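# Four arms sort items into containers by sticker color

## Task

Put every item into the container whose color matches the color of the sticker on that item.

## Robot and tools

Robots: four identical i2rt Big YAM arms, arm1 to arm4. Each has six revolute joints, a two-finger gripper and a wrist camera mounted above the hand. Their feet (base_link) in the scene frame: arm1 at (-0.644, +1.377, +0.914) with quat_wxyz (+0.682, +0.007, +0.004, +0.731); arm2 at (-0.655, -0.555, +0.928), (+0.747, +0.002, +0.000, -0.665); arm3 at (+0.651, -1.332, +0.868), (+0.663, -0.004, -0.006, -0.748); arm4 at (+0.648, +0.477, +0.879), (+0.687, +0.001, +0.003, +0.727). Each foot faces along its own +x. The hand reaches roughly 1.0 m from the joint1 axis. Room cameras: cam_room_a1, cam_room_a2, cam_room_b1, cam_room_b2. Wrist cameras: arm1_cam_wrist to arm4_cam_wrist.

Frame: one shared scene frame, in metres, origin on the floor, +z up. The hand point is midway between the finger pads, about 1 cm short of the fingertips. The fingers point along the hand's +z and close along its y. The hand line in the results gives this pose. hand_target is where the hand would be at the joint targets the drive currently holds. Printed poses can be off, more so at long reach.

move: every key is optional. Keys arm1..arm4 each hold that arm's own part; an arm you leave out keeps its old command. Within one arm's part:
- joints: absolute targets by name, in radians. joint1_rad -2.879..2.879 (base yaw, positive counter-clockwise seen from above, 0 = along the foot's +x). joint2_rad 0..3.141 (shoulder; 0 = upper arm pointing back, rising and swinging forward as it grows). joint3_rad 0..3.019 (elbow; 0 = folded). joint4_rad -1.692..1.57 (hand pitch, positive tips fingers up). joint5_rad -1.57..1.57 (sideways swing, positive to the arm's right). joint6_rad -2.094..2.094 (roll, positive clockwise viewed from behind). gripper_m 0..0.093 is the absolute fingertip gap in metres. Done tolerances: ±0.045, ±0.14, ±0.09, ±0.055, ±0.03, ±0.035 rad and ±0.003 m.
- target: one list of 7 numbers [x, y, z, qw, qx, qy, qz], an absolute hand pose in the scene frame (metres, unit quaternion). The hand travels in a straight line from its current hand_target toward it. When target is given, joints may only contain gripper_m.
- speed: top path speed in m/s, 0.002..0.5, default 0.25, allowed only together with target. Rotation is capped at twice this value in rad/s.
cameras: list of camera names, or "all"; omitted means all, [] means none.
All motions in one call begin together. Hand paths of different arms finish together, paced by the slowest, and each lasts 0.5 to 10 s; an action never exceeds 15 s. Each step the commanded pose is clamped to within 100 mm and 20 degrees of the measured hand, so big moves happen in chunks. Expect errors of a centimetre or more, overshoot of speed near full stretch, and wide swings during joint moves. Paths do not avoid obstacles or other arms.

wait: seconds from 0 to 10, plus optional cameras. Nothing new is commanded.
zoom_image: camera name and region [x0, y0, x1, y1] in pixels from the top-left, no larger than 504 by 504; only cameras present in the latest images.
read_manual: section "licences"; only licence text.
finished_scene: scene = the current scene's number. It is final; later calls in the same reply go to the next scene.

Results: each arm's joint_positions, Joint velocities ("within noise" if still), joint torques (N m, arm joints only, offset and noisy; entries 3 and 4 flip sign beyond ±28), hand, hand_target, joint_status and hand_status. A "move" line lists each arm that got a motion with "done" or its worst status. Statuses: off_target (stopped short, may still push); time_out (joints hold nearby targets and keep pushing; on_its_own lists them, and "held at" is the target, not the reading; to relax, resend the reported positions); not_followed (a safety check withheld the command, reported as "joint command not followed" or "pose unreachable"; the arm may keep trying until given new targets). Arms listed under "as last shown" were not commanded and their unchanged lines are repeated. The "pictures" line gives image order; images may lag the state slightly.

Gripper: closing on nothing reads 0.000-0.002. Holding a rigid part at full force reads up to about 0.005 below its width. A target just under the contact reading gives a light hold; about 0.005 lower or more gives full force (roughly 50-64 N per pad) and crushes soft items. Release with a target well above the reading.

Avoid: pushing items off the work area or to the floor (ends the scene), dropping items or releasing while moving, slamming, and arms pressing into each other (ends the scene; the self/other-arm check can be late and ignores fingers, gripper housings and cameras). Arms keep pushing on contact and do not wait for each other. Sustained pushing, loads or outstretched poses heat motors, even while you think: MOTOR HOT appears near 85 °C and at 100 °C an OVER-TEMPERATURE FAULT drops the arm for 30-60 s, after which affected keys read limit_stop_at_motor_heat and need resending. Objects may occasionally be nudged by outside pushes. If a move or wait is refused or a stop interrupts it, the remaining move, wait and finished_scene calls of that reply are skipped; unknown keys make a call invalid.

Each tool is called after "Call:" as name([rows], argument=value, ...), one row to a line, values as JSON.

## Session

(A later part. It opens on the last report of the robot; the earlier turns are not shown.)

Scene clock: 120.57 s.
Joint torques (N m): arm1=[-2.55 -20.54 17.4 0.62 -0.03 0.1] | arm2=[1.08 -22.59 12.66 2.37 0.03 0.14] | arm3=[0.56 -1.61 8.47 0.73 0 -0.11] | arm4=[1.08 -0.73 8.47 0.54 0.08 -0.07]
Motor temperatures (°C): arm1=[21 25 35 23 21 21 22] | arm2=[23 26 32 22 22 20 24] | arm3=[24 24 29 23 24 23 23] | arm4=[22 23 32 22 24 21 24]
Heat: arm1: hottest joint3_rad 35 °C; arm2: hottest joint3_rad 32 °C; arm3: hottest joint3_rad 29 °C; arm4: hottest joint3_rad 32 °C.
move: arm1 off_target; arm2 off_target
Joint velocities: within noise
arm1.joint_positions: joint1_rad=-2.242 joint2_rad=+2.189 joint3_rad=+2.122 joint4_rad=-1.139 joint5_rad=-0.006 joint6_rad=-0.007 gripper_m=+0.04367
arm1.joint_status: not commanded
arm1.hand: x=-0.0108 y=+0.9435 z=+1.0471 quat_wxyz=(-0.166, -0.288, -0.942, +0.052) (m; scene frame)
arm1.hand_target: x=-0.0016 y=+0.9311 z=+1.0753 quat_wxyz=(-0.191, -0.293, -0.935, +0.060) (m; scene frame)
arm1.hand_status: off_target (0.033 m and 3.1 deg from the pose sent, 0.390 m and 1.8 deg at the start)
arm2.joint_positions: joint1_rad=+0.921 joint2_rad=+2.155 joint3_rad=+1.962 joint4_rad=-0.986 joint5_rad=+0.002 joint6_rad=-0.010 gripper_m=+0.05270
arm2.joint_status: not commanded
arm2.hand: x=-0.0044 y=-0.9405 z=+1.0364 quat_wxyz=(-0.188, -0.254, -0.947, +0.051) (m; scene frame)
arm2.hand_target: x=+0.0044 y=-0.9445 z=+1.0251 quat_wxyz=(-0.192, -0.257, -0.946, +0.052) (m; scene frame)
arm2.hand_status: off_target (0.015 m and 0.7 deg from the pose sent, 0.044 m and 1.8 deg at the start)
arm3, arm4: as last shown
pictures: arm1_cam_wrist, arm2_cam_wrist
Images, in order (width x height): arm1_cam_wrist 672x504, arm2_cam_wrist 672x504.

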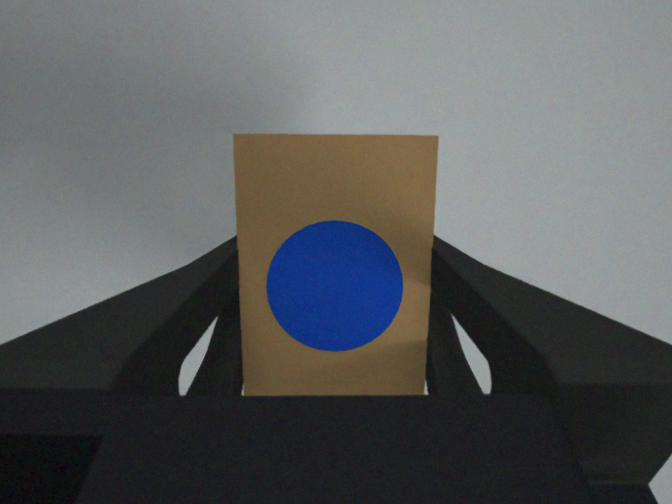

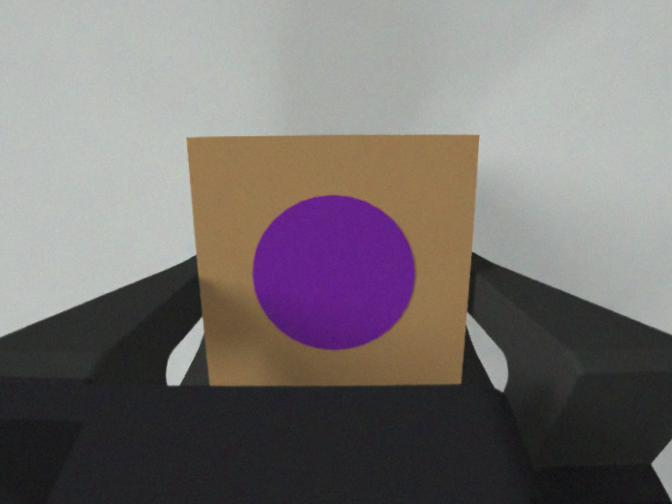

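Call:
move(arm1={"target": [0.003, 0.929, 1.04, 0.1903, 0.2930, 0.9350, -0.0596], "speed": 0.12}, arm2={"target": [0.0044, -0.9445, 1.003, 0.1924, 0.2569, 0.9456, -0.0523], "speed": 0.12}, cameras=[])

Scene clock: 156.10 s.
Joint torques (N m): arm1=[-2.26 -20.07 13.03 1.66 0.07 0.13] | arm2=[0.91 -22.95 10.19 2.4 0.04 0.14] | arm3=[0.56 -1.73 8.49 0.72 -0.01 -0.1] | arm4=[1.44 -1.14 8.5 0.65 0.11 -0.06]
Motor temperatures (°C): arm1=[21 27 36 23 21 21 22] | arm2=[23 27 33 22 22 20 24] | arm3=[24 24 28 23 24 23 23] | arm4=[22 22 31 22 24 21 24]
Heat: arm1: hottest joint3_rad 36 °C; arm2: hottest joint3_rad 33 °C; arm3: hottest joint3_rad 28 °C; arm4: hottest joint3_rad 31 °C.
move: arm1 off_target; arm2 off_target
Joint velocities: within noise
arm1.joint_positions: joint1_rad=-2.242 joint2_rad=+2.209 joint3_rad=+2.122 joint4_rad=-1.096 joint5_rad=-0.006 joint6_rad=-0.006 gripper_m=+0.04367
arm1.joint_status: not commanded
arm1.hand: x=-0.0027 y=+0.9379 z=+1.0362 quat_wxyz=(-0.177, -0.288, -0.940, +0.056) (m; scene frame)
arm1.hand_target: x=+0.0027 y=+0.9292 z=+1.0399 quat_wxyz=(-0.190, -0.293, -0.935, +0.060) (m; scene frame)
arm1.hand_status: off_target (0.011 m and 1.8 deg from the pose sent, 0.021 m and 3.1 deg at the start)
arm2.joint_positions: joint1_rad=+0.921 joint2_rad=+2.168 joint3_rad=+1.955 joint4_rad=-0.937 joint5_rad=+0.002 joint6_rad=-0.010 gripper_m=+0.05270
arm2.joint_status: not commanded
arm2.hand: x=+0.0029 y=-0.9448 z=+1.0279 quat_wxyz=(-0.201, -0.253, -0.945, +0.055) (m; scene frame)
arm2.hand_target: x=+0.0037 y=-0.9440 z=+1.0033 quat_wxyz=(-0.192, -0.257, -0.946, +0.052) (m; scene frame)
arm2.hand_status: off_target (0.025 m and 1.1 deg from the pose sent, 0.035 m and 0.7 deg at the start)
arm3, arm4: as last shown
pictures: none
No camera images: "cameras" was empty.

Call:
move(arm1={"target": [0.003, 0.929, 1.012, 0.1903, 0.2930, 0.9350, -0.0596], "speed": 0.12}, arm2={"target": [0.0044, -0.9445, 0.99, 0.1924, 0.2569, 0.9456, -0.0523], "speed": 0.12}, cameras=["arm3_cam_wrist", "arm4_cam_wrist"])

Scene clock: 162.27 s.
Joint torques (N m): arm1=[-2.26 -20.6 11.43 1.54 0.03 0.12] | arm2=[0.85 -22.53 10.07 2.37 0.02 0.15] | arm3=[0.62 -1.73 8.43 0.79 0 -0.11] | arm4=[1.38 -0.91 8.51 0.46 0.1 -0.06]
Motor temperatures (°C): arm1=[21 27 36 23 21 21 22] | arm2=[23 27 33 22 22 20 25] | arm3=[24 24 28 23 24 23 23] | arm4=[22 22 31 22 24 21 24]
Heat: arm1: hottest joint3_rad 36 °C; arm2: hottest joint3_rad 33 °C; arm3: hottest joint3_rad 28 °C; arm4: hottest joint3_rad 31 °C.
move: arm1 done; arm2 off_target
Joint velocities: within noise
arm1.joint_positions: joint1_rad=-2.242 joint2_rad=+2.218 joint3_rad=+2.087 joint4_rad=-1.030 joint5_rad=-0.007 joint6_rad=-0.005 gripper_m=+0.04367
arm1.joint_status: not commanded
arm1.hand: x=+0.0016 y=+0.9348 z=+1.0189 quat_wxyz=(-0.187, -0.287, -0.937, +0.059) (m; scene frame)
arm1.hand_target: x=+0.0029 y=+0.9292 z=+1.0121 quat_wxyz=(-0.190, -0.293, -0.935, +0.060) (m; scene frame)
arm1.hand_status: done (0.009 m and 0.8 deg from the pose sent, 0.027 m and 1.8 deg at the start)
arm2.joint_positions: joint1_rad=+0.921 joint2_rad=+2.174 joint3_rad=+1.938 joint4_rad=-0.908 joint5_rad=+0.002 joint6_rad=-0.010 gripper_m=+0.05270
arm2.joint_status: not commanded
arm2.hand: x=+0.0040 y=-0.9453 z=+1.0188 quat_wxyz=(-0.204, -0.253, -0.944, +0.056) (m; scene frame)
arm2.hand_target: x=+0.0035 y=-0.9439 z=+0.9903 quat_wxyz=(-0.192, -0.257, -0.946, +0.052) (m; scene frame)
arm2.hand_status: off_target (0.029 m and 1.5 deg from the pose sent, 0.038 m and 1.1 deg at the start)
arm3, arm4: as last shown
pictures: arm3_cam_wrist, arm4_cam_wrist
Images, in order (width x height): arm3_cam_wrist 672x504, arm4_cam_wrist 672x504.

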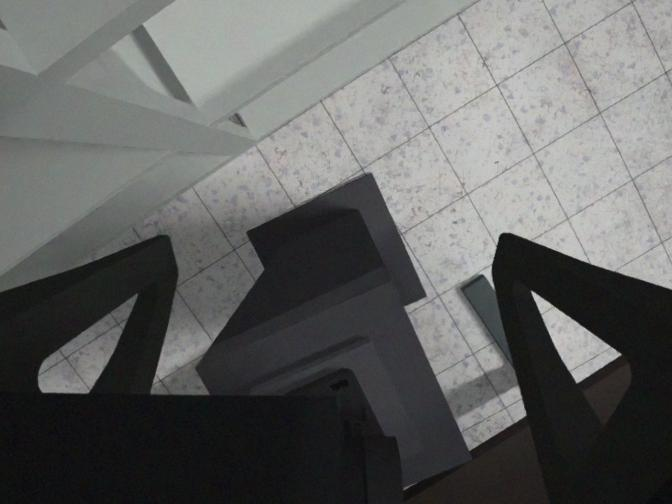

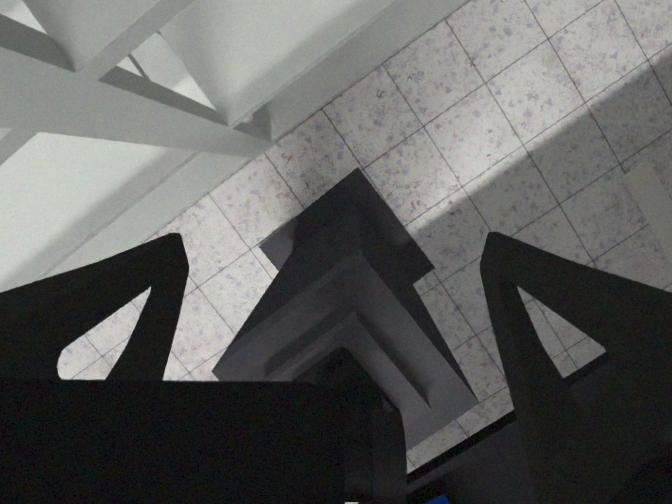

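Call:
move(arm1={"target": [0.004, 0.928, 1.0, 0.1903, 0.2930, 0.9350, -0.0596], "speed": 0.12}, arm2={"target": [0.0044, -0.9445, 0.982, 0.1924, 0.2569, 0.9456, -0.0523], "speed": 0.12}, cameras=[])

Call:
move(arm1={"joints": {"gripper_m": 0.08}}, arm2={"joints": {"gripper_m": 0.09}}, cameras=["arm1_cam_wrist", "arm2_cam_wrist"])

Scene clock: 167.80 s.
Joint torques (N m): arm1=[-2.37 -18.96 10.7 1.81 0.03 0.09] | arm2=[0.97 -22.12 9.43 2.43 0.04 0.14] | arm3=[0.67 -1.79 8.47 0.77 0 -0.1] | arm4=[1.2 -1.14 8.61 0.64 0.11 -0.06]
Motor temperatures (°C): arm1=[21 28 36 23 21 21 22] | arm2=[23 27 33 22 22 20 25] | arm3=[24 24 28 23 24 23 23] | arm4=[22 22 31 22 24 21 24]
Heat: arm1: hottest joint3_rad 36 °C; arm2: hottest joint3_rad 33 °C; arm3: hottest joint3_rad 28 °C; arm4: hottest joint3_rad 31 °C.
move: arm1 off_target; arm2 off_target
Joint velocities: within noise
arm1.joint_positions: joint1_rad=-2.242 joint2_rad=+2.218 joint3_rad=+2.082 joint4_rad=-1.010 joint5_rad=-0.007 joint6_rad=-0.005 gripper_m=+0.04367
arm1.joint_status: not commanded
arm1.hand: x=+0.0041 y=+0.9331 z=+1.0182 quat_wxyz=(-0.194, -0.287, -0.936, +0.061) (m; scene frame)
arm1.hand_target: x=+0.0036 y=+0.9284 z=+1.0001 quat_wxyz=(-0.190, -0.293, -0.935, +0.060) (m; scene frame)
arm1.hand_status: off_target (0.019 m and 0.8 deg from the pose sent, 0.020 m and 0.8 deg at the start)
arm2.joint_positions: joint1_rad=+0.921 joint2_rad=+2.174 joint3_rad=+1.934 joint4_rad=-0.892 joint5_rad=+0.002 joint6_rad=-0.010 gripper_m=+0.05270
arm2.joint_status: not commanded
arm2.hand: x=+0.0058 y=-0.9464 z=+1.0184 quat_wxyz=(-0.210, -0.253, -0.943, +0.057) (m; scene frame)
arm2.hand_target: x=+0.0031 y=-0.9436 z=+0.9826 quat_wxyz=(-0.192, -0.257, -0.946, +0.052) (m; scene frame)
arm2.hand_status: off_target (0.036 m and 2.1 deg from the pose sent, 0.037 m and 1.5 deg at the start)
arm3, arm4: as last shown
pictures: none
No camera images: "cameras" was empty.

Scene clock: 168.43 s.
Joint torques (N m): arm1=[-2.61 -20.07 10.95 1.73 0.04 0.12] | arm2=[0.91 -22.24 9.77 2.35 0.03 0.14] | arm3=[0.38 -1.73 8.46 0.73 0 -0.11] | arm4=[0.97 -1.26 8.42 0.54 0.12 -0.06]
Motor temperatures (°C): arm1=[21 28 36 23 21 21 22] | arm2=[23 27 33 22 22 20 25] | arm3=[24 24 28 23 24 23 23] | arm4=[22 22 31 22 24 21 24]
Heat: arm1: hottest joint3_rad 36 °C; arm2: hottest joint3_rad 33 °C; arm3: hottest joint3_rad 28 °C; arm4: hottest joint3_rad 31 °C.
move: arm1 done; arm2 done
Joint velocities: within noise
arm1.joint_positions: joint1_rad=-2.242 joint2_rad=+2.224 joint3_rad=+2.077 joint4_rad=-1.007 joint5_rad=-0.007 joint6_rad=-0.005 gripper_m=+0.07996
arm1.joint_status: all done
arm1.hand: x=+0.0034 y=+0.9336 z=+1.0117 quat_wxyz=(-0.191, -0.287, -0.937, +0.060) (m; scene frame)
arm1.hand_target: x=+0.0036 y=+0.9284 z=+1.0000 quat_wxyz=(-0.190, -0.293, -0.935, +0.059) (m; scene frame)
arm1.hand_status: not commanded
arm2.joint_positions: joint1_rad=+0.921 joint2_rad=+2.176 joint3_rad=+1.930 joint4_rad=-0.890 joint5_rad=+0.002 joint6_rad=-0.010 gripper_m=+0.08994
arm2.joint_status: all done
arm2.hand: x=+0.0050 y=-0.9459 z=+1.0149 quat_wxyz=(-0.208, -0.253, -0.943, +0.057) (m; scene frame)
arm2.hand_target: x=+0.0032 y=-0.9437 z=+0.9827 quat_wxyz=(-0.192, -0.257, -0.946, +0.052) (m; scene frame)
arm2.hand_status: not commanded
arm3, arm4: as last shown
pictures: arm1_cam_wrist, arm2_cam_wrist
Images, in order (width x height): arm1_cam_wrist 672x504, arm2_cam_wrist 672x504.

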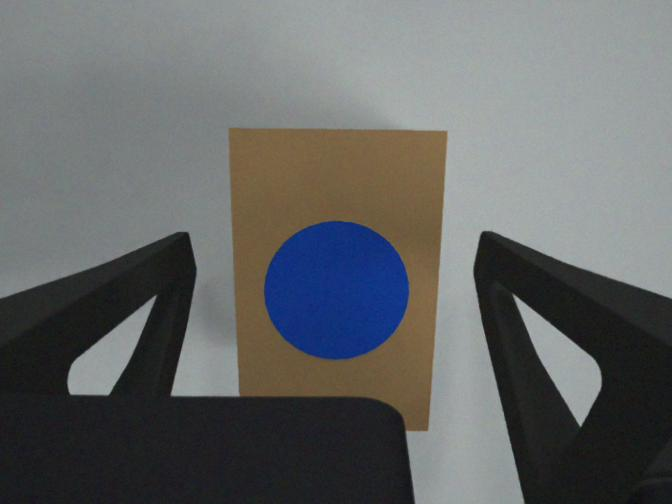

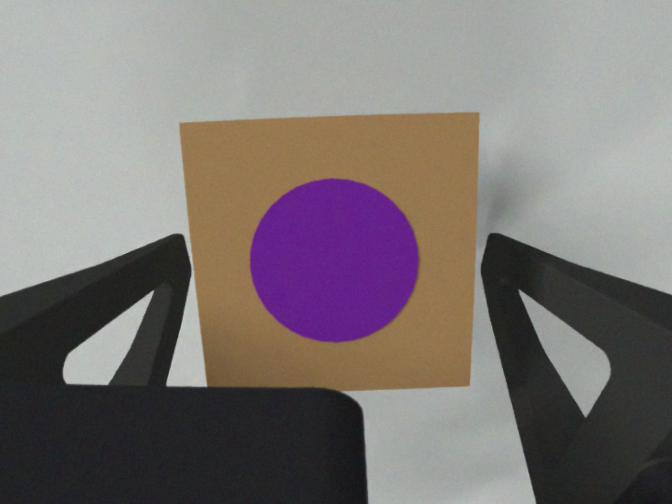

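Call:
move(arm1={"target": [-0.08, 0.986, 1.09, 0.1903, 0.2930, 0.9350, -0.0596], "speed": 0.25}, arm2={"target": [-0.09, -0.888, 1.09, 0.1924, 0.2569, 0.9456, -0.0523], "speed": 0.25}, cameras=[])

Call:
move(arm1={"target": [-0.3155, 1.149, 1.1, 0.1903, 0.2930, 0.9350, -0.0596], "speed": 0.35}, arm2={"target": [-0.31, -0.757, 1.1, 0.1924, 0.2569, 0.9456, -0.0523], "speed": 0.35}, cameras=["arm1_cam_wrist", "arm2_cam_wrist"])

Scene clock: 175.47 s.
Joint torques (N m): arm1=[-2.26 -16.62 11.19 0.66 0.06 0.03] | arm2=[1.2 -18.84 10.02 1.07 0.07 0.16] | arm3=[0.73 -1.85 8.44 0.76 -0.01 -0.11] | arm4=[1.08 -1.2 8.58 0.53 0.11 -0.05]
Motor temperatures (°C): arm1=[21 28 36 23 21 21 22] | arm2=[23 28 33 22 22 20 24] | arm3=[24 24 28 23 24 23 23] | arm4=[22 22 31 22 24 21 24]
Heat: arm1: hottest joint3_rad 36 °C; arm2: hottest joint3_rad 33 °C; arm3: hottest joint3_rad 28 °C; arm4: hottest joint3_rad 31 °C.
move: arm1 done; arm2 off_target
Joint velocities: within noise
arm1.joint_positions: joint1_rad=-2.244 joint2_rad=+1.889 joint3_rad=+1.743 joint4_rad=-0.994 joint5_rad=-0.008 joint6_rad=-0.001 gripper_m=+0.07996
arm1.joint_status: not commanded
arm1.hand: x=-0.0762 y=+0.9883 z=+1.0942 quat_wxyz=(-0.198, -0.289, -0.935, +0.061) (m; scene frame)
arm1.hand_target: x=-0.0800 y=+0.9861 z=+1.0900 quat_wxyz=(-0.190, -0.293, -0.935, +0.060) (m; scene frame)
arm1.hand_status: done (0.006 m and 1.0 deg from the pose sent, 0.126 m and 0.7 deg at the start)
arm2.joint_positions: joint1_rad=+0.921 joint2_rad=+1.821 joint3_rad=+1.618 joint4_rad=-0.921 joint5_rad=+0.002 joint6_rad=-0.010 gripper_m=+0.08994
arm2.joint_status: not commanded
arm2.hand: x=-0.0859 y=-0.8927 z=+1.1099 quat_wxyz=(-0.214, -0.253, -0.942, +0.059) (m; scene frame)
arm2.hand_target: x=-0.0902 y=-0.8878 z=+1.0903 quat_wxyz=(-0.192, -0.257, -0.946, +0.052) (m; scene frame)
arm2.hand_status: off_target (0.021 m and 2.6 deg from the pose sent, 0.134 m and 1.9 deg at the start)
arm3.joint_positions: joint1_rad=-1.983 joint2_rad=+0.751 joint3_rad=+1.120 joint4_rad=-1.477 joint5_rad=+0.001 joint6_rad=+0.005 gripper_m=+0.09402
arm3.joint_status: not commanded
arm3.hand: x=+0.4291 y=-1.1956 z=+1.2218 quat_wxyz=(+0.054, -0.939, +0.260, +0.219) (m; scene frame)
arm3.hand_target: x=+0.4307 y=-1.1936 z=+1.2183 quat_wxyz=(+0.054, -0.939, +0.263, +0.213) (m; scene frame)
arm3.hand_status: not commanded
arm4.joint_positions: joint1_rad=+0.902 joint2_rad=+0.747 joint3_rad=+1.114 joint4_rad=-1.473 joint5_rad=-0.001 joint6_rad=+0.012 gripper_m=+0.09401
arm4.joint_status: not commanded
arm4.hand: x=+0.4397 y=+0.6264 z=+1.2347 quat_wxyz=(-0.065, +0.926, -0.300, -0.222) (m; scene frame)
arm4.hand_target: x=+0.4393 y=+0.6261 z=+1.2327 quat_wxyz=(-0.065, +0.929, -0.293, -0.215) (m; scene frame)
arm4.hand_status: not commanded
pictures: none
No camera images: "cameras" was empty.

Scene clock: 176.97 s.
Joint torques (N m): arm1=[-2.2 -4.72 11.64 0.7 0 0] | arm2=[1.61 -9 10.15 1.2 0.15 0.19] | arm3=[0.56 -1.73 8.43 0.75 -0.01 -0.11] | arm4=[0.97 -0.79 8.44 0.61 0.11 -0.05]
Motor temperatures (°C): arm1=[21 28 36 23 21 21 22] | arm2=[23 28 33 22 22 20 24] | arm3=[24 24 28 23 24 23 23] | arm4=[22 22 31 22 24 21 24]
Heat: arm1: hottest joint3_rad 36 °C; arm2: hottest joint3_rad 33 °C; arm3: hottest joint3_rad 28 °C; arm4: hottest joint3_rad 31 °C.
move: arm1 done; arm2 done
Joint velocities: within noise
arm1.joint_positions: joint1_rad=-2.244 joint2_rad=+1.136 joint3_rad=+0.906 joint4_rad=-0.919 joint5_rad=-0.008 joint6_rad=-0.001 gripper_m=+0.07996
arm1.joint_status: not commanded
arm1.hand: x=-0.3141 y=+1.1525 z=+1.0992 quat_wxyz=(-0.193, -0.289, -0.936, +0.060) (m; scene frame)
arm1.hand_target: x=-0.3155 y=+1.1490 z=+1.0999 quat_wxyz=(-0.190, -0.293, -0.935, +0.060) (m; scene frame)
arm1.hand_status: done (0.004 m and 0.5 deg from the pose sent, 0.288 m and 1.0 deg at the start)
arm2.joint_positions: joint1_rad=+0.921 joint2_rad=+1.167 joint3_rad=+0.895 joint4_rad=-0.874 joint5_rad=+0.002 joint6_rad=-0.008 gripper_m=+0.08994
arm2.joint_status: not commanded
arm2.hand: x=-0.3072 y=-0.7622 z=+1.1072 quat_wxyz=(-0.204, -0.254, -0.944, +0.056) (m; scene frame)
arm2.hand_target: x=-0.3100 y=-0.7570 z=+1.1001 quat_wxyz=(-0.192, -0.257, -0.946, +0.052) (m; scene frame)
arm2.hand_status: done (0.009 m and 1.4 deg from the pose sent, 0.262 m and 2.6 deg at the start)
arm3, arm4: as last shown
pictures: arm1_cam_wrist, arm2_cam_wrist
Images, in order (width x height): arm1_cam_wrist 672x504, arm2_cam_wrist 672x504.

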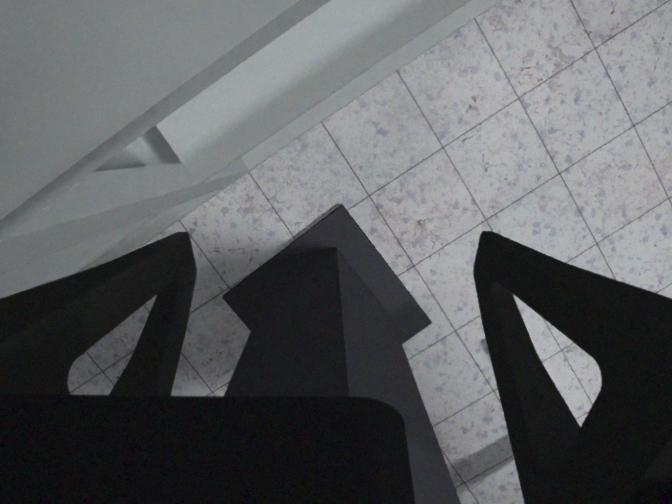

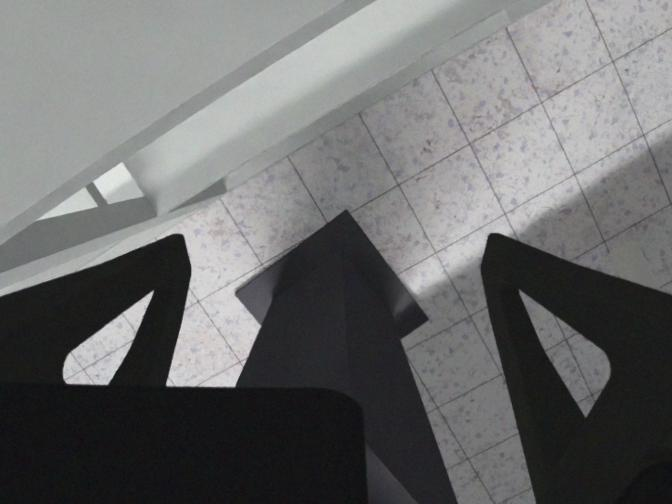

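Call:
move(arm1={"joints": {"joint2_rad": 0.754, "joint3_rad": 1.115, "joint4_rad": -1.48}}, arm2={"joints": {"joint2_rad": 0.754, "joint3_rad": 1.115, "joint4_rad": -1.48}}, arm3={"target": [0.012, -0.950, 1.10, 0.0626, -0.9373, 0.2511, 0.2337], "speed": 0.3}, arm4={"target": [0.009, 0.929, 1.10, 0.0723, -0.9258, 0.2899, 0.2308], "speed": 0.3}, cameras=["arm3_cam_wrist", "arm4_cam_wrist"])

Scene clock: 193.57 s.
Joint torques (N m): arm1=[-2.61 0.38 12.72 0.65 -0.04 0.02] | arm2=[1.44 -2.43 11.93 1.07 0.14 0.19] | arm3=[1.38 -24.23 13.96 0.55 0.12 -0.12] | arm4=[1.14 -24.47 12.71 0.29 0.18 -0.08]
Motor temperatures (°C): arm1=[21 27 36 23 21 21 22] | arm2=[23 27 33 22 22 20 24] | arm3=[24 24 28 23 24 23 23] | arm4=[22 22 32 22 24 21 24]
Heat: arm1: hottest joint3_rad 36 °C; arm2: hottest joint3_rad 33 °C; arm3: hottest joint3_rad 28 °C; arm4: hottest joint3_rad 32 °C.
move: arm1 done; arm2 done; arm3 off_target; arm4 off_target
Joint velocities: within noise
arm1.joint_positions: joint1_rad=-2.244 joint2_rad=+0.754 joint3_rad=+1.094 joint4_rad=-1.469 joint5_rad=-0.008 joint6_rad=-0.001 gripper_m=+0.07996
arm1.joint_status: all done
arm1.hand: x=-0.4260 y=+1.2309 z=+1.2549 quat_wxyz=(-0.203, -0.289, -0.934, +0.063) (m; scene frame)
arm1.hand_target: x=-0.4276 y=+1.2293 z=+1.2634 quat_wxyz=(-0.207, -0.292, -0.932, +0.065) (m; scene frame)
arm1.hand_status: not commanded
arm2.joint_positions: joint1_rad=+0.921 joint2_rad=+0.750 joint3_rad=+1.101 joint4_rad=-1.466 joint5_rad=+0.003 joint6_rad=-0.008 gripper_m=+0.08994
arm2.joint_status: all done
arm2.hand: x=-0.4340 y=-0.6883 z=+1.2770 quat_wxyz=(-0.218, -0.254, -0.941, +0.060) (m; scene frame)
arm2.hand_target: x=-0.4340 y=-0.6862 z=+1.2812 quat_wxyz=(-0.216, -0.256, -0.940, +0.059) (m; scene frame)
arm2.hand_status: not commanded
arm3.joint_positions: joint1_rad=-1.983 joint2_rad=+2.003 joint3_rad=+1.967 joint4_rad=-1.088 joint5_rad=+0.003 joint6_rad=-0.006 gripper_m=+0.09402
arm3.joint_status: not commanded
arm3.hand: x=+0.0222 y=-0.9571 z=+1.0723 quat_wxyz=(+0.054, -0.942, +0.256, +0.211) (m; scene frame)
arm3.hand_target: x=+0.0133 y=-0.9507 z=+1.1002 quat_wxyz=(+0.063, -0.937, +0.251, +0.234) (m; scene frame)
arm3.hand_status: off_target (0.030 m and 2.9 deg from the pose sent, 0.499 m and 2.2 deg at the start)
arm4.joint_positions: joint1_rad=+0.902 joint2_rad=+2.135 joint3_rad=+2.163 joint4_rad=-1.140 joint5_rad=-0.001 joint6_rad=+0.007 gripper_m=+0.09401
arm4.joint_status: not commanded
arm4.hand: x=+0.0169 y=+0.9225 z=+1.0851 quat_wxyz=(-0.065, +0.927, -0.297, -0.219) (m; scene frame)
arm4.hand_target: x=+0.0098 y=+0.9286 z=+1.0999 quat_wxyz=(-0.073, +0.926, -0.290, -0.231) (m; scene frame)
arm4.hand_status: off_target (0.018 m and 1.8 deg from the pose sent, 0.543 m and 1.7 deg at the start)
pictures: arm3_cam_wrist, arm4_cam_wrist
Images, in order (width x height): arm3_cam_wrist 672x504, arm4_cam_wrist 672x504.

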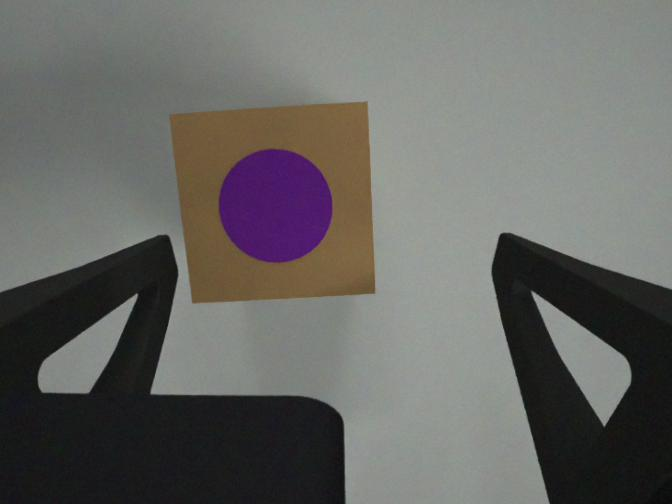

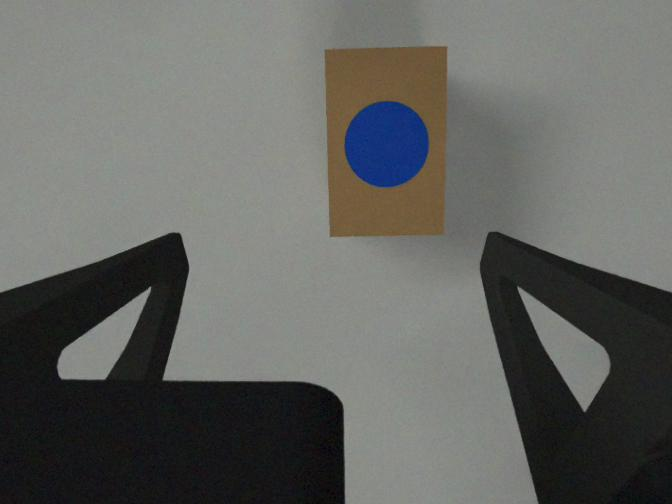

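Call:
move(arm3={"target": [-0.005, -0.961, 1.095, 0.0575, -0.9425, 0.2306, 0.2350], "speed": 0.2}, arm4={"target": [-0.006, 0.961, 1.085, 0.0707, -0.9279, 0.2837, 0.2313], "speed": 0.2}, cameras=["arm3_cam_wrist", "arm4_cam_wrist"])

Scene clock: 213.87 s.
Joint torques (N m): arm1=[-2.84 0.15 12.72 0.54 0.01 0.01] | arm2=[1.49 -2.43 11.97 1.07 0.15 0.19] | arm3=[2.37 -22.77 13.93 0.61 -0.08 -0.13] | arm4=[0.79 -24.94 12.79 0.4 -0.06 -0.07]
Motor temperatures (°C): arm1=[21 26 36 23 21 21 22] | arm2=[23 26 35 22 22 20 23] | arm3=[24 25 30 23 24 23 23] | arm4=[22 26 34 22 24 21 24]
Heat: arm1: hottest joint3_rad 36 °C; arm2: hottest joint3_rad 35 °C; arm3: hottest joint3_rad 30 °C; arm4: hottest joint3_rad 34 °C.
move: arm3 off_target; arm4 off_target
Joint velocities: within noise
arm1, arm2: as last shown
arm3.joint_positions: joint1_rad=-1.974 joint2_rad=+2.015 joint3_rad=+2.004 joint4_rad=-1.093 joint5_rad=-0.002 joint6_rad=-0.025 gripper_m=+0.09402
arm3.joint_status: not commanded
arm3.hand: x=+0.0115 y=-0.9589 z=+1.0810 quat_wxyz=(+0.055, -0.943, +0.242, +0.221) (m; scene frame)
arm3.hand_target: x=-0.0040 y=-0.9616 z=+1.0951 quat_wxyz=(+0.058, -0.942, +0.231, +0.236) (m; scene frame)
arm3.hand_status: off_target (0.022 m and 2.1 deg from the pose sent, 0.036 m and 4.0 deg at the start)
arm4.joint_positions: joint1_rad=+0.878 joint2_rad=+2.248 joint3_rad=+2.340 joint4_rad=-1.192 joint5_rad=-0.012 joint6_rad=-0.028 gripper_m=+0.09401
arm4.joint_status: not commanded
arm4.hand: x=+0.0013 y=+0.9547 z=+1.0797 quat_wxyz=(-0.068, +0.928, -0.291, -0.224) (m; scene frame)
arm4.hand_target: x=-0.0054 y=+0.9607 z=+1.0850 quat_wxyz=(-0.071, +0.928, -0.284, -0.232) (m; scene frame)
arm4.hand_status: off_target (0.011 m and 1.2 deg from the pose sent, 0.045 m and 2.2 deg at the start)
pictures: arm3_cam_wrist, arm4_cam_wrist
Images, in order (width x height): arm3_cam_wrist 672x504, arm4_cam_wrist 672x504.

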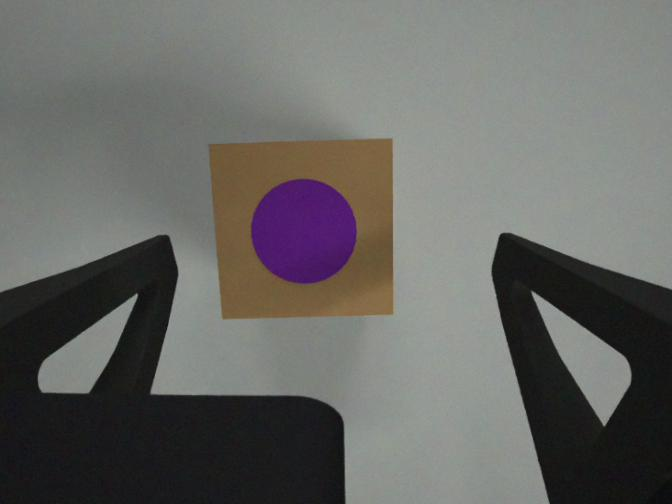

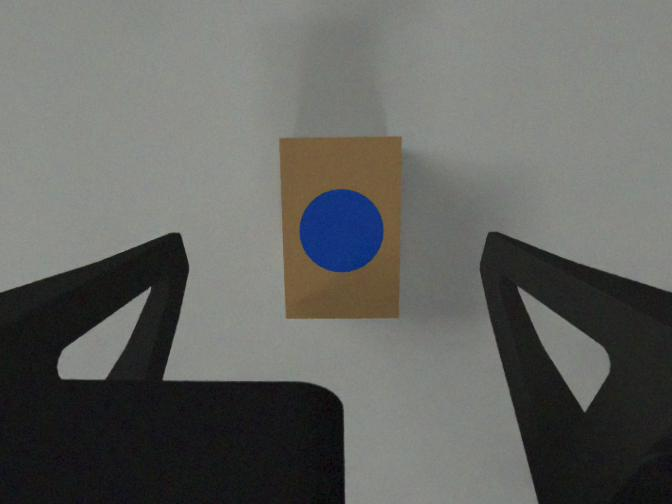

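Call:
move(arm3={"target": [-0.006, -0.972, 1.02, 0.0575, -0.9425, 0.2306, 0.2350], "speed": 0.15}, arm4={"target": [-0.006, 0.961, 1.02, 0.0707, -0.9279, 0.2837, 0.2313], "speed": 0.15}, cameras=["arm3_cam_wrist", "arm4_cam_wrist"])

Scene clock: 223.90 s.
Joint torques (N m): arm1=[-2.26 0.38 12.57 0.75 -0.02 0.02] | arm2=[1.49 -2.37 11.96 1.09 0.15 0.19] | arm3=[2.43 -23.82 9.11 1.48 0.11 -0.01] | arm4=[1.14 -25.52 9.51 1.32 -0.06 -0.09]
Motor temperatures (°C): arm1=[21 25 36 23 21 21 22] | arm2=[23 26 35 22 22 20 23] | arm3=[24 25 32 23 24 23 23] | arm4=[22 27 38 22 24 21 24]
Heat: arm1: hottest joint3_rad 36 °C; arm2: hottest joint3_rad 35 °C; arm3: hottest joint3_rad 32 °C; arm4: hottest joint3_rad 38 °C.
move: arm3 off_target; arm4 off_target
Joint velocities: within noise
arm1, arm2: as last shown
arm3.joint_positions: joint1_rad=-1.960 joint2_rad=+2.033 joint3_rad=+1.877 joint4_rad=-0.923 joint5_rad=-0.001 joint6_rad=-0.025 gripper_m=+0.09402
arm3.joint_status: not commanded
arm3.hand: x=+0.0009 y=-0.9654 z=+1.0245 quat_wxyz=(+0.058, -0.942, +0.234, +0.233) (m; scene frame)
arm3.hand_target: x=-0.0058 y=-0.9719 z=+1.0201 quat_wxyz=(+0.058, -0.942, +0.231, +0.235) (m; scene frame)
arm3.hand_status: off_target (0.011 m and 0.5 deg from the pose sent, 0.065 m and 2.1 deg at the start)
arm4.joint_positions: joint1_rad=+0.878 joint2_rad=+2.249 joint3_rad=+2.207 joint4_rad=-1.047 joint5_rad=-0.012 joint6_rad=-0.028 gripper_m=+0.09401
arm4.joint_status: not commanded
arm4.hand: x=-0.0020 y=+0.9568 z=+1.0295 quat_wxyz=(-0.070, +0.927, -0.290, -0.229) (m; scene frame)
arm4.hand_target: x=-0.0056 y=+0.9609 z=+1.0201 quat_wxyz=(-0.071, +0.928, -0.284, -0.231) (m; scene frame)
arm4.hand_status: off_target (0.011 m and 0.8 deg from the pose sent, 0.060 m and 1.2 deg at the start)
pictures: arm3_cam_wrist, arm4_cam_wrist
Images, in order (width x height): arm3_cam_wrist 672x504, arm4_cam_wrist 672x504.

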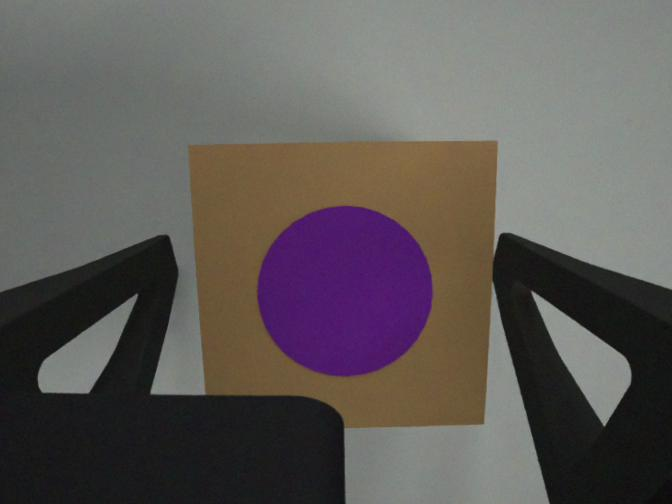

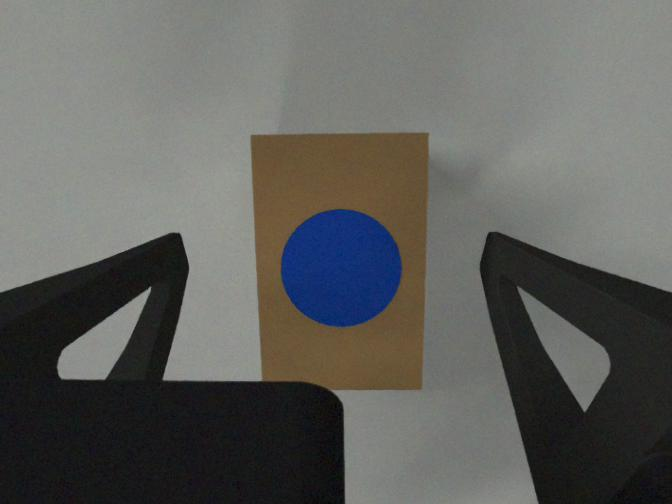

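Call:
move(arm3={"target": [-0.005, -0.972, 1.012, 0.0575, -0.9425, 0.2306, 0.2350], "speed": 0.1}, arm4={"target": [-0.005, 0.960, 1.003, 0.0707, -0.9279, 0.2837, 0.2313], "speed": 0.1}, cameras=[])

Call:
move(arm3={"joints": {"gripper_m": 0.045}}, arm4={"joints": {"gripper_m": 0.036}}, cameras=[])

Call:
move(arm3={"target": [0.015, -0.972, 1.10, 0.0575, -0.9425, 0.2306, 0.2350], "speed": 0.2}, arm4={"target": [0.015, 0.946, 1.10, 0.0707, -0.9279, 0.2837, 0.2313], "speed": 0.2}, cameras=["arm3_cam_wrist", "arm4_cam_wrist"])

Scene clock: 238.93 s.
Joint torques (N m): arm1=[-2.26 0.67 12.67 0.64 0 -0.03] | arm2=[1.49 -2.37 11.95 1.07 0.15 0.19] | arm3=[2.2 -23.71 8.36 1.54 0.11 -0.03] | arm4=[1.2 -25.05 9.09 1.28 -0.07 -0.11]
Motor temperatures (°C): arm1=[21 25 36 23 21 21 22] | arm2=[23 26 36 22 22 20 23] | arm3=[24 27 31 23 24 23 23] | arm4=[22 28 38 22 24 21 24]
Heat: arm1: hottest joint3_rad 36 °C; arm2: hottest joint3_rad 36 °C; arm3: hottest joint3_rad 31 °C; arm4: hottest joint3_rad 38 °C.
move: arm3 off_target; arm4 off_target
Joint velocities: within noise
arm1, arm2: as last shown
arm3.joint_positions: joint1_rad=-1.960 joint2_rad=+2.033 joint3_rad=+1.867 joint4_rad=-0.903 joint5_rad=-0.001 joint6_rad=-0.025 gripper_m=+0.09402
arm3.joint_status: not commanded
arm3.hand: x=-0.0004 y=-0.9647 z=+1.0220 quat_wxyz=(+0.059, -0.941, +0.234, +0.237) (m; scene frame)
arm3.hand_target: x=-0.0047 y=-0.9720 z=+1.0120 quat_wxyz=(+0.057, -0.943, +0.231, +0.235) (m; scene frame)
arm3.hand_status: off_target (0.013 m and 0.6 deg from the pose sent, 0.015 m and 0.5 deg at the start)
arm4.joint_positions: joint1_rad=+0.878 joint2_rad=+2.249 joint3_rad=+2.166 joint4_rad=-1.002 joint5_rad=-0.012 joint6_rad=-0.028 gripper_m=+0.09401
arm4.joint_status: not commanded
arm4.hand: x=-0.0021 y=+0.9567 z=+1.0146 quat_wxyz=(-0.071, +0.926, -0.290, -0.231) (m; scene frame)
arm4.hand_target: x=-0.0047 y=+0.9600 z=+1.0031 quat_wxyz=(-0.071, +0.928, -0.284, -0.231) (m; scene frame)
arm4.hand_status: off_target (0.012 m and 0.7 deg from the pose sent, 0.027 m and 0.8 deg at the start)
pictures: none
No camera images: "cameras" was empty.

Scene clock: 239.57 s.
Joint torques (N m): arm1=[-2.37 -0.09 12.71 0.59 -0.04 0] | arm2=[1.55 -2.49 11.95 1.1 0.16 0.19] | arm3=[2.2 -23.36 8.36 1.55 0.07 -0.03] | arm4=[0.56 -25.47 9.14 1.35 -0.02 -0.06]
Motor temperatures (°C): arm1=[21 25 36 23 21 21 22] | arm2=[23 26 36 22 22 20 23] | arm3=[24 27 31 23 24 23 23] | arm4=[22 28 38 22 24 21 24]
Heat: arm1: hottest joint3_rad 36 °C; arm2: hottest joint3_rad 36 °C; arm3: hottest joint3_rad 31 °C; arm4: hottest joint3_rad 38 °C.
move: arm3 off_target; arm4 off_target
Joint velocities: within noise
arm1, arm2: as last shown
arm3.joint_positions: joint1_rad=-1.960 joint2_rad=+2.033 joint3_rad=+1.867 joint4_rad=-0.903 joint5_rad=+0.000 joint6_rad=-0.025 gripper_m=+0.05274
arm3.joint_status: gripper_m off_target (ended at +0.05277, target +0.04500)
arm3.hand: x=-0.0004 y=-0.9646 z=+1.0220 quat_wxyz=(+0.059, -0.941, +0.234, +0.237) (m; scene frame)
arm3.hand_target: x=-0.0047 y=-0.9720 z=+1.0120 quat_wxyz=(+0.057, -0.943, +0.231, +0.235) (m; scene frame)
arm3.hand_status: not commanded
arm4.joint_positions: joint1_rad=+0.878 joint2_rad=+2.249 joint3_rad=+2.166 joint4_rad=-1.002 joint5_rad=-0.013 joint6_rad=-0.030 gripper_m=+0.04415
arm4.joint_status: gripper_m off_target (ended at +0.04417, target +0.03600)
arm4.hand: x=-0.0022 y=+0.9566 z=+1.0146 quat_wxyz=(-0.070, +0.926, -0.289, -0.231) (m; scene frame)
arm4.hand_target: x=-0.0046 y=+0.9600 z=+1.0031 quat_wxyz=(-0.071, +0.928, -0.284, -0.231) (m; scene frame)
arm4.hand_status: not commanded
pictures: none
No camera images: "cameras" was empty.

Scene clock: 240.90 s.
Joint torques (N m): arm1=[-2.55 0.62 12.62 0.62 -0.03 0.03] | arm2=[1.55 -2.43 11.96 1.06 0.14 0.2] | arm3=[1.2 -24.47 13.75 0.59 -0.09 -0.12] | arm4=[1.03 -26.7 12.64 0.29 -0.02 -0.07]
Motor temperatures (°C): arm1=[21 25 36 23 21 21 22] | arm2=[23 26 36 22 22 20 23] | arm3=[24 27 31 23 24 23 23] | arm4=[22 28 38 22 24 21 25]
Heat: arm1: hottest joint3_rad 36 °C; arm2: hottest joint3_rad 36 °C; arm3: hottest joint3_rad 31 °C; arm4: hottest joint3_rad 38 °C.
move: arm3 off_target; arm4 off_target
Joint velocities: within noise
arm1, arm2: as last shown
arm3.joint_positions: joint1_rad=-1.960 joint2_rad=+1.970 joint3_rad=+1.901 joint4_rad=-1.066 joint5_rad=-0.002 joint6_rad=-0.026 gripper_m=+0.05274
arm3.joint_status: not commanded
arm3.hand: x=+0.0255 y=-0.9788 z=+1.0658 quat_wxyz=(+0.050, -0.948, +0.235, +0.207) (m; scene frame)
arm3.hand_target: x=+0.0166 y=-0.9727 z=+1.0999 quat_wxyz=(+0.058, -0.942, +0.231, +0.235) (m; scene frame)
arm3.hand_status: off_target (0.036 m and 3.5 deg from the pose sent, 0.080 m and 0.6 deg at the start)
arm4.joint_positions: joint1_rad=+0.878 joint2_rad=+2.179 joint3_rad=+2.197 joint4_rad=-1.155 joint5_rad=-0.013 joint6_rad=-0.030 gripper_m=+0.04415
arm4.joint_status: not commanded
arm4.hand: x=+0.0211 y=+0.9398 z=+1.0672 quat_wxyz=(-0.062, +0.932, -0.291, -0.208) (m; scene frame)
arm4.hand_target: x=+0.0162 y=+0.9453 z=+1.1002 quat_wxyz=(-0.071, +0.928, -0.284, -0.232) (m; scene frame)
arm4.hand_status: off_target (0.034 m and 3.0 deg from the pose sent, 0.088 m and 0.6 deg at the start)
pictures: arm3_cam_wrist, arm4_cam_wrist
Images, in order (width x height): arm3_cam_wrist 672x504, arm4_cam_wrist 672x504.

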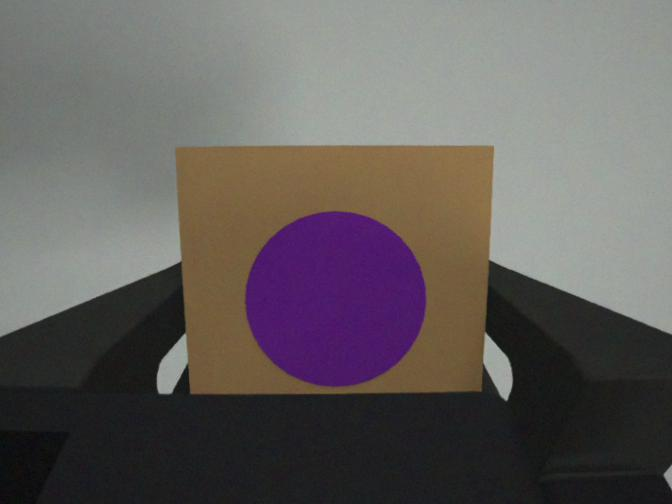

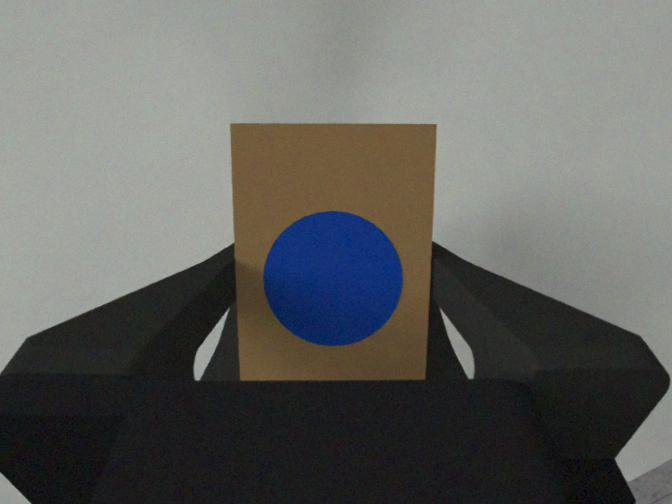

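Call:
move(arm3={"target": [0.316, -1.142, 1.12, 0.0575, -0.9425, 0.2306, 0.2350], "speed": 0.35}, arm4={"target": [0.338, 0.7055, 1.12, 0.0707, -0.9279, 0.2837, 0.2313], "speed": 0.35}, cameras=[])

Call:
move(arm3={"joints": {"joint2_rad": 0.754, "joint3_rad": 1.115, "joint4_rad": -1.45}}, arm4={"joints": {"joint2_rad": 0.754, "joint3_rad": 1.115, "joint4_rad": -1.45}}, cameras=["arm3_cam_wrist"])

Scene clock: 248.53 s.
Joint torques (N m): arm1=[-2.96 0.97 12.72 0.75 0.02 0.03] | arm2=[1.61 -2.55 11.97 1.05 0.14 0.19] | arm3=[1.49 -6.48 9.2 0.81 -0.04 -0.1] | arm4=[0.5 -5.66 9.54 0.5 -0.06 -0.05]
Motor temperatures (°C): arm1=[21 25 36 23 21 21 22] | arm2=[23 26 36 22 22 20 23] | arm3=[24 27 32 23 24 23 24] | arm4=[22 28 38 22 24 21 25]
Heat: arm1: hottest joint3_rad 36 °C; arm2: hottest joint3_rad 36 °C; arm3: hottest joint3_rad 32 °C; arm4: hottest joint3_rad 38 °C.
move: arm3 done; arm4 done
Joint velocities: within noise
arm1, arm2: as last shown
arm3.joint_positions: joint1_rad=-1.960 joint2_rad=+1.021 joint3_rad=+0.983 joint4_rad=-1.023 joint5_rad=-0.002 joint6_rad=-0.026 gripper_m=+0.05274
arm3.joint_status: not commanded
arm3.hand: x=+0.3161 y=-1.1407 z=+1.1240 quat_wxyz=(+0.060, -0.940, +0.233, +0.241) (m; scene frame)
arm3.hand_target: x=+0.3160 y=-1.1419 z=+1.1202 quat_wxyz=(+0.058, -0.942, +0.231, +0.235) (m; scene frame)
arm3.hand_status: done (0.004 m and 0.8 deg from the pose sent, 0.338 m and 3.4 deg at the start)
arm4.joint_positions: joint1_rad=+0.878 joint2_rad=+1.031 joint3_rad=+0.947 joint4_rad=-0.986 joint5_rad=-0.013 joint6_rad=-0.030 gripper_m=+0.04415
arm4.joint_status: not commanded
arm4.hand: x=+0.3391 y=+0.7051 z=+1.1222 quat_wxyz=(-0.073, +0.925, -0.288, -0.238) (m; scene frame)
arm4.hand_target: x=+0.3381 y=+0.7056 z=+1.1201 quat_wxyz=(-0.071, +0.928, -0.284, -0.231) (m; scene frame)
arm4.hand_status: done (0.003 m and 1.0 deg from the pose sent, 0.398 m and 3.1 deg at the start)
pictures: none
No camera images: "cameras" was empty.

Scene clock: 249.80 s.
Joint torques (N m): arm1=[-3.14 0.67 12.6 0.72 -0.04 0.02] | arm2=[1.61 -2.43 11.96 1.06 0.14 0.2] | arm3=[1.49 -2.32 11.81 0.62 -0.03 -0.1] | arm4=[0.91 -1.85 10.03 0.47 -0.04 -0.04]
Motor temperatures (°C): arm1=[21 25 36 23 21 21 22] | arm2=[23 26 36 22 22 20 23] | arm3=[24 26 32 23 24 23 24] | arm4=[22 28 38 22 24 21 25]
Heat: arm1: hottest joint3_rad 36 °C; arm2: hottest joint3_rad 36 °C; arm3: hottest joint3_rad 32 °C; arm4: hottest joint3_rad 38 °C.
move: arm3 done; arm4 done
Joint velocities: within noise
arm1, arm2: as last shown
arm3.joint_positions: joint1_rad=-1.960 joint2_rad=+0.757 joint3_rad=+1.082 joint4_rad=-1.444 joint5_rad=-0.002 joint6_rad=-0.026 gripper_m=+0.05274
arm3.joint_status: all done
arm3.hand: x=+0.4216 y=-1.1987 z=+1.2060 quat_wxyz=(+0.052, -0.947, +0.235, +0.214) (m; scene frame)
arm3.hand_target: x=+0.4203 y=-1.1986 z=+1.2218 quat_wxyz=(+0.056, -0.944, +0.231, +0.228) (m; scene frame)
arm3.hand_status: not commanded
arm4.joint_positions: joint1_rad=+0.878 joint2_rad=+0.753 joint3_rad=+1.094 joint4_rad=-1.441 joint5_rad=-0.013 joint6_rad=-0.030 gripper_m=+0.04415
arm4.joint_status: all done
arm4.hand: x=+0.4366 y=+0.6337 z=+1.2273 quat_wxyz=(-0.068, +0.928, -0.289, -0.224) (m; scene frame)
arm4.hand_target: x=+0.4364 y=+0.6336 z=+1.2359 quat_wxyz=(-0.070, +0.928, -0.284, -0.229) (m; scene frame)
arm4.hand_status: not commanded
pictures: arm3_cam_wrist
Images, in order (width x height): arm3_cam_wrist 672x504.

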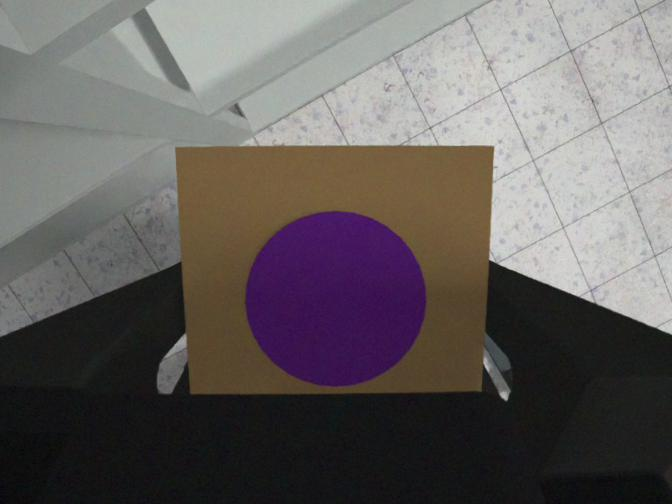

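Call:
move(arm3={"joints": {"joint1_rad": 1.70, "joint5_rad": 0.0, "joint6_rad": 0.0}}, arm4={"joints": {"joint1_rad": -1.78, "joint5_rad": 0.0, "joint6_rad": 0.0}}, cameras=[])

Call:
move(arm3={"joints": {"joint2_rad": 1.34, "joint3_rad": 1.3, "joint4_rad": -1.05}}, arm4={"joints": {"joint2_rad": 1.34, "joint3_rad": 1.3, "joint4_rad": -1.05}}, cameras=["arm3_cam_wrist", "arm4_cam_wrist"])

Scene clock: 258.97 s.
Joint torques (N m): arm1=[-2.73 0.21 12.7 0.77 -0.03 0.03] | arm2=[1.55 -2.49 11.97 1.06 0.15 0.19] | arm3=[1.9 -2.49 11.75 0.61 0.1 0] | arm4=[0.97 -2.37 10.13 0.4 0.05 0.15]
Motor temperatures (°C): arm1=[21 25 36 23 21 21 22] | arm2=[23 25 36 22 22 20 23] | arm3=[24 26 32 23 24 23 24] | arm4=[22 27 38 22 24 21 25]
Heat: arm1: hottest joint3_rad 36 °C; arm2: hottest joint3_rad 36 °C; arm3: hottest joint3_rad 32 °C; arm4: hottest joint3_rad 38 °C.
move: arm3 done; arm4 done
Joint velocities: within noise
arm1.joint_positions: joint1_rad=-2.244 joint2_rad=+0.754 joint3_rad=+1.094 joint4_rad=-1.469 joint5_rad=-0.008 joint6_rad=-0.001 gripper_m=+0.07996
arm1.joint_status: not commanded
arm1.hand: x=-0.4260 y=+1.2309 z=+1.2549 quat_wxyz=(-0.203, -0.289, -0.934, +0.063) (m; scene frame)
arm1.hand_target: x=-0.4276 y=+1.2293 z=+1.2634 quat_wxyz=(-0.207, -0.292, -0.932, +0.065) (m; scene frame)
arm1.hand_status: not commanded
arm2.joint_positions: joint1_rad=+0.921 joint2_rad=+0.750 joint3_rad=+1.101 joint4_rad=-1.466 joint5_rad=+0.003 joint6_rad=-0.008 gripper_m=+0.08994
arm2.joint_status: not commanded
arm2.hand: x=-0.4340 y=-0.6883 z=+1.2770 quat_wxyz=(-0.218, -0.254, -0.941, +0.060) (m; scene frame)
arm2.hand_target: x=-0.4340 y=-0.6862 z=+1.2812 quat_wxyz=(-0.216, -0.256, -0.940, +0.059) (m; scene frame)
arm2.hand_status: not commanded
arm3.joint_positions: joint1_rad=+1.690 joint2_rad=+0.757 joint3_rad=+1.082 joint4_rad=-1.444 joint5_rad=-0.001 joint6_rad=-0.006 gripper_m=+0.05276
arm3.joint_status: all done
arm3.hand: x=+0.9130 y=-1.3275 z=+1.2083 quat_wxyz=(-0.224, +0.004, -0.975, +0.007) (m; scene frame)
arm3.hand_target: x=+0.9141 y=-1.3249 z=+1.2241 quat_wxyz=(-0.239, +0.006, -0.971, +0.006) (m; scene frame)
arm3.hand_status: not commanded
arm4.joint_positions: joint1_rad=-1.778 joint2_rad=+0.753 joint3_rad=+1.094 joint4_rad=-1.441 joint5_rad=+0.000 joint6_rad=-0.012 gripper_m=+0.04416
arm4.joint_status: all done
arm4.hand: x=+0.9098 y=+0.4386 z=+1.2256 quat_wxyz=(-0.230, -0.067, -0.971, +0.021) (m; scene frame)
arm4.hand_target: x=+0.9100 y=+0.4381 z=+1.2343 quat_wxyz=(-0.236, -0.074, -0.969, +0.020) (m; scene frame)
arm4.hand_status: not commanded
pictures: none
No camera images: "cameras" was empty.

Scene clock: 260.47 s.
Joint torques (N m): arm1=[-2.49 -0.03 12.63 0.72 0.01 0.02] | arm2=[1.49 -2.49 11.99 1.09 0.15 0.18] | arm3=[1.85 -13.57 11.12 1.48 0.09 0.02] | arm4=[0.32 -14.45 10.21 1.32 0.09 0.16]
Motor temperatures (°C): arm1=[21 25 36 23 21 21 22] | arm2=[23 25 36 22 22 20 23] | arm3=[24 26 32 23 24 23 24] | arm4=[22 27 38 22 24 21 25]
Heat: arm1: hottest joint3_rad 36 °C; arm2: hottest joint3_rad 36 °C; arm3: hottest joint3_rad 32 °C; arm4: hottest joint3_rad 38 °C.
move: arm3 done; arm4 done
Joint velocities: within noise
arm1, arm2: as last shown
arm3.joint_positions: joint1_rad=+1.690 joint2_rad=+1.352 joint3_rad=+1.278 joint4_rad=-1.065 joint5_rad=-0.001 joint6_rad=-0.006 gripper_m=+0.05276
arm3.joint_status: all done
arm3.hand: x=+1.1404 y=-1.3289 z=+1.1316 quat_wxyz=(-0.215, +0.004, -0.977, +0.007) (m; scene frame)
arm3.hand_target: x=+1.1473 y=-1.3239 z=+1.1494 quat_wxyz=(-0.239, +0.006, -0.971, +0.006) (m; scene frame)
arm3.hand_status: not commanded
arm4.joint_positions: joint1_rad=-1.778 joint2_rad=+1.357 joint3_rad=+1.282 joint4_rad=-1.066 joint5_rad=+0.000 joint6_rad=-0.012 gripper_m=+0.04416
arm4.joint_status: all done
arm4.hand: x=+1.1347 y=+0.4041 z=+1.1402 quat_wxyz=(-0.210, -0.067, -0.975, +0.019) (m; scene frame)
arm4.hand_target: x=+1.1400 y=+0.4024 z=+1.1585 quat_wxyz=(-0.235, -0.074, -0.969, +0.020) (m; scene frame)
arm4.hand_status: not commanded
pictures: arm3_cam_wrist, arm4_cam_wrist
Images, in order (width x height): arm3_cam_wrist 672x504, arm4_cam_wrist 672x504.

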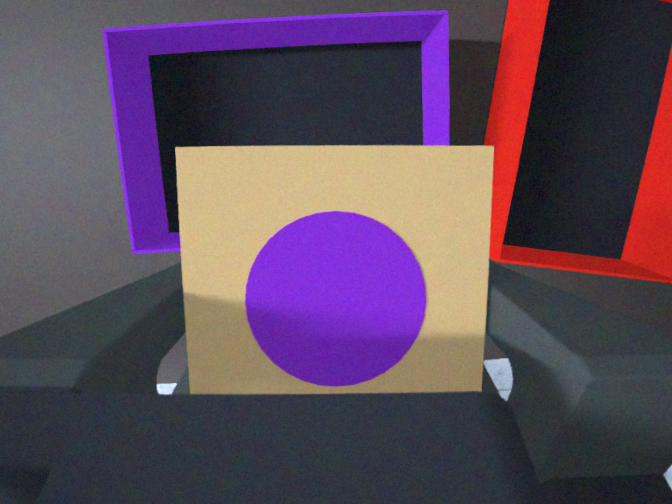

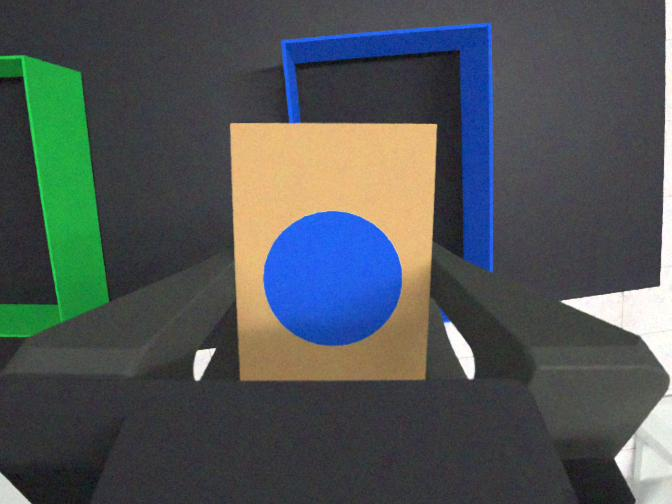

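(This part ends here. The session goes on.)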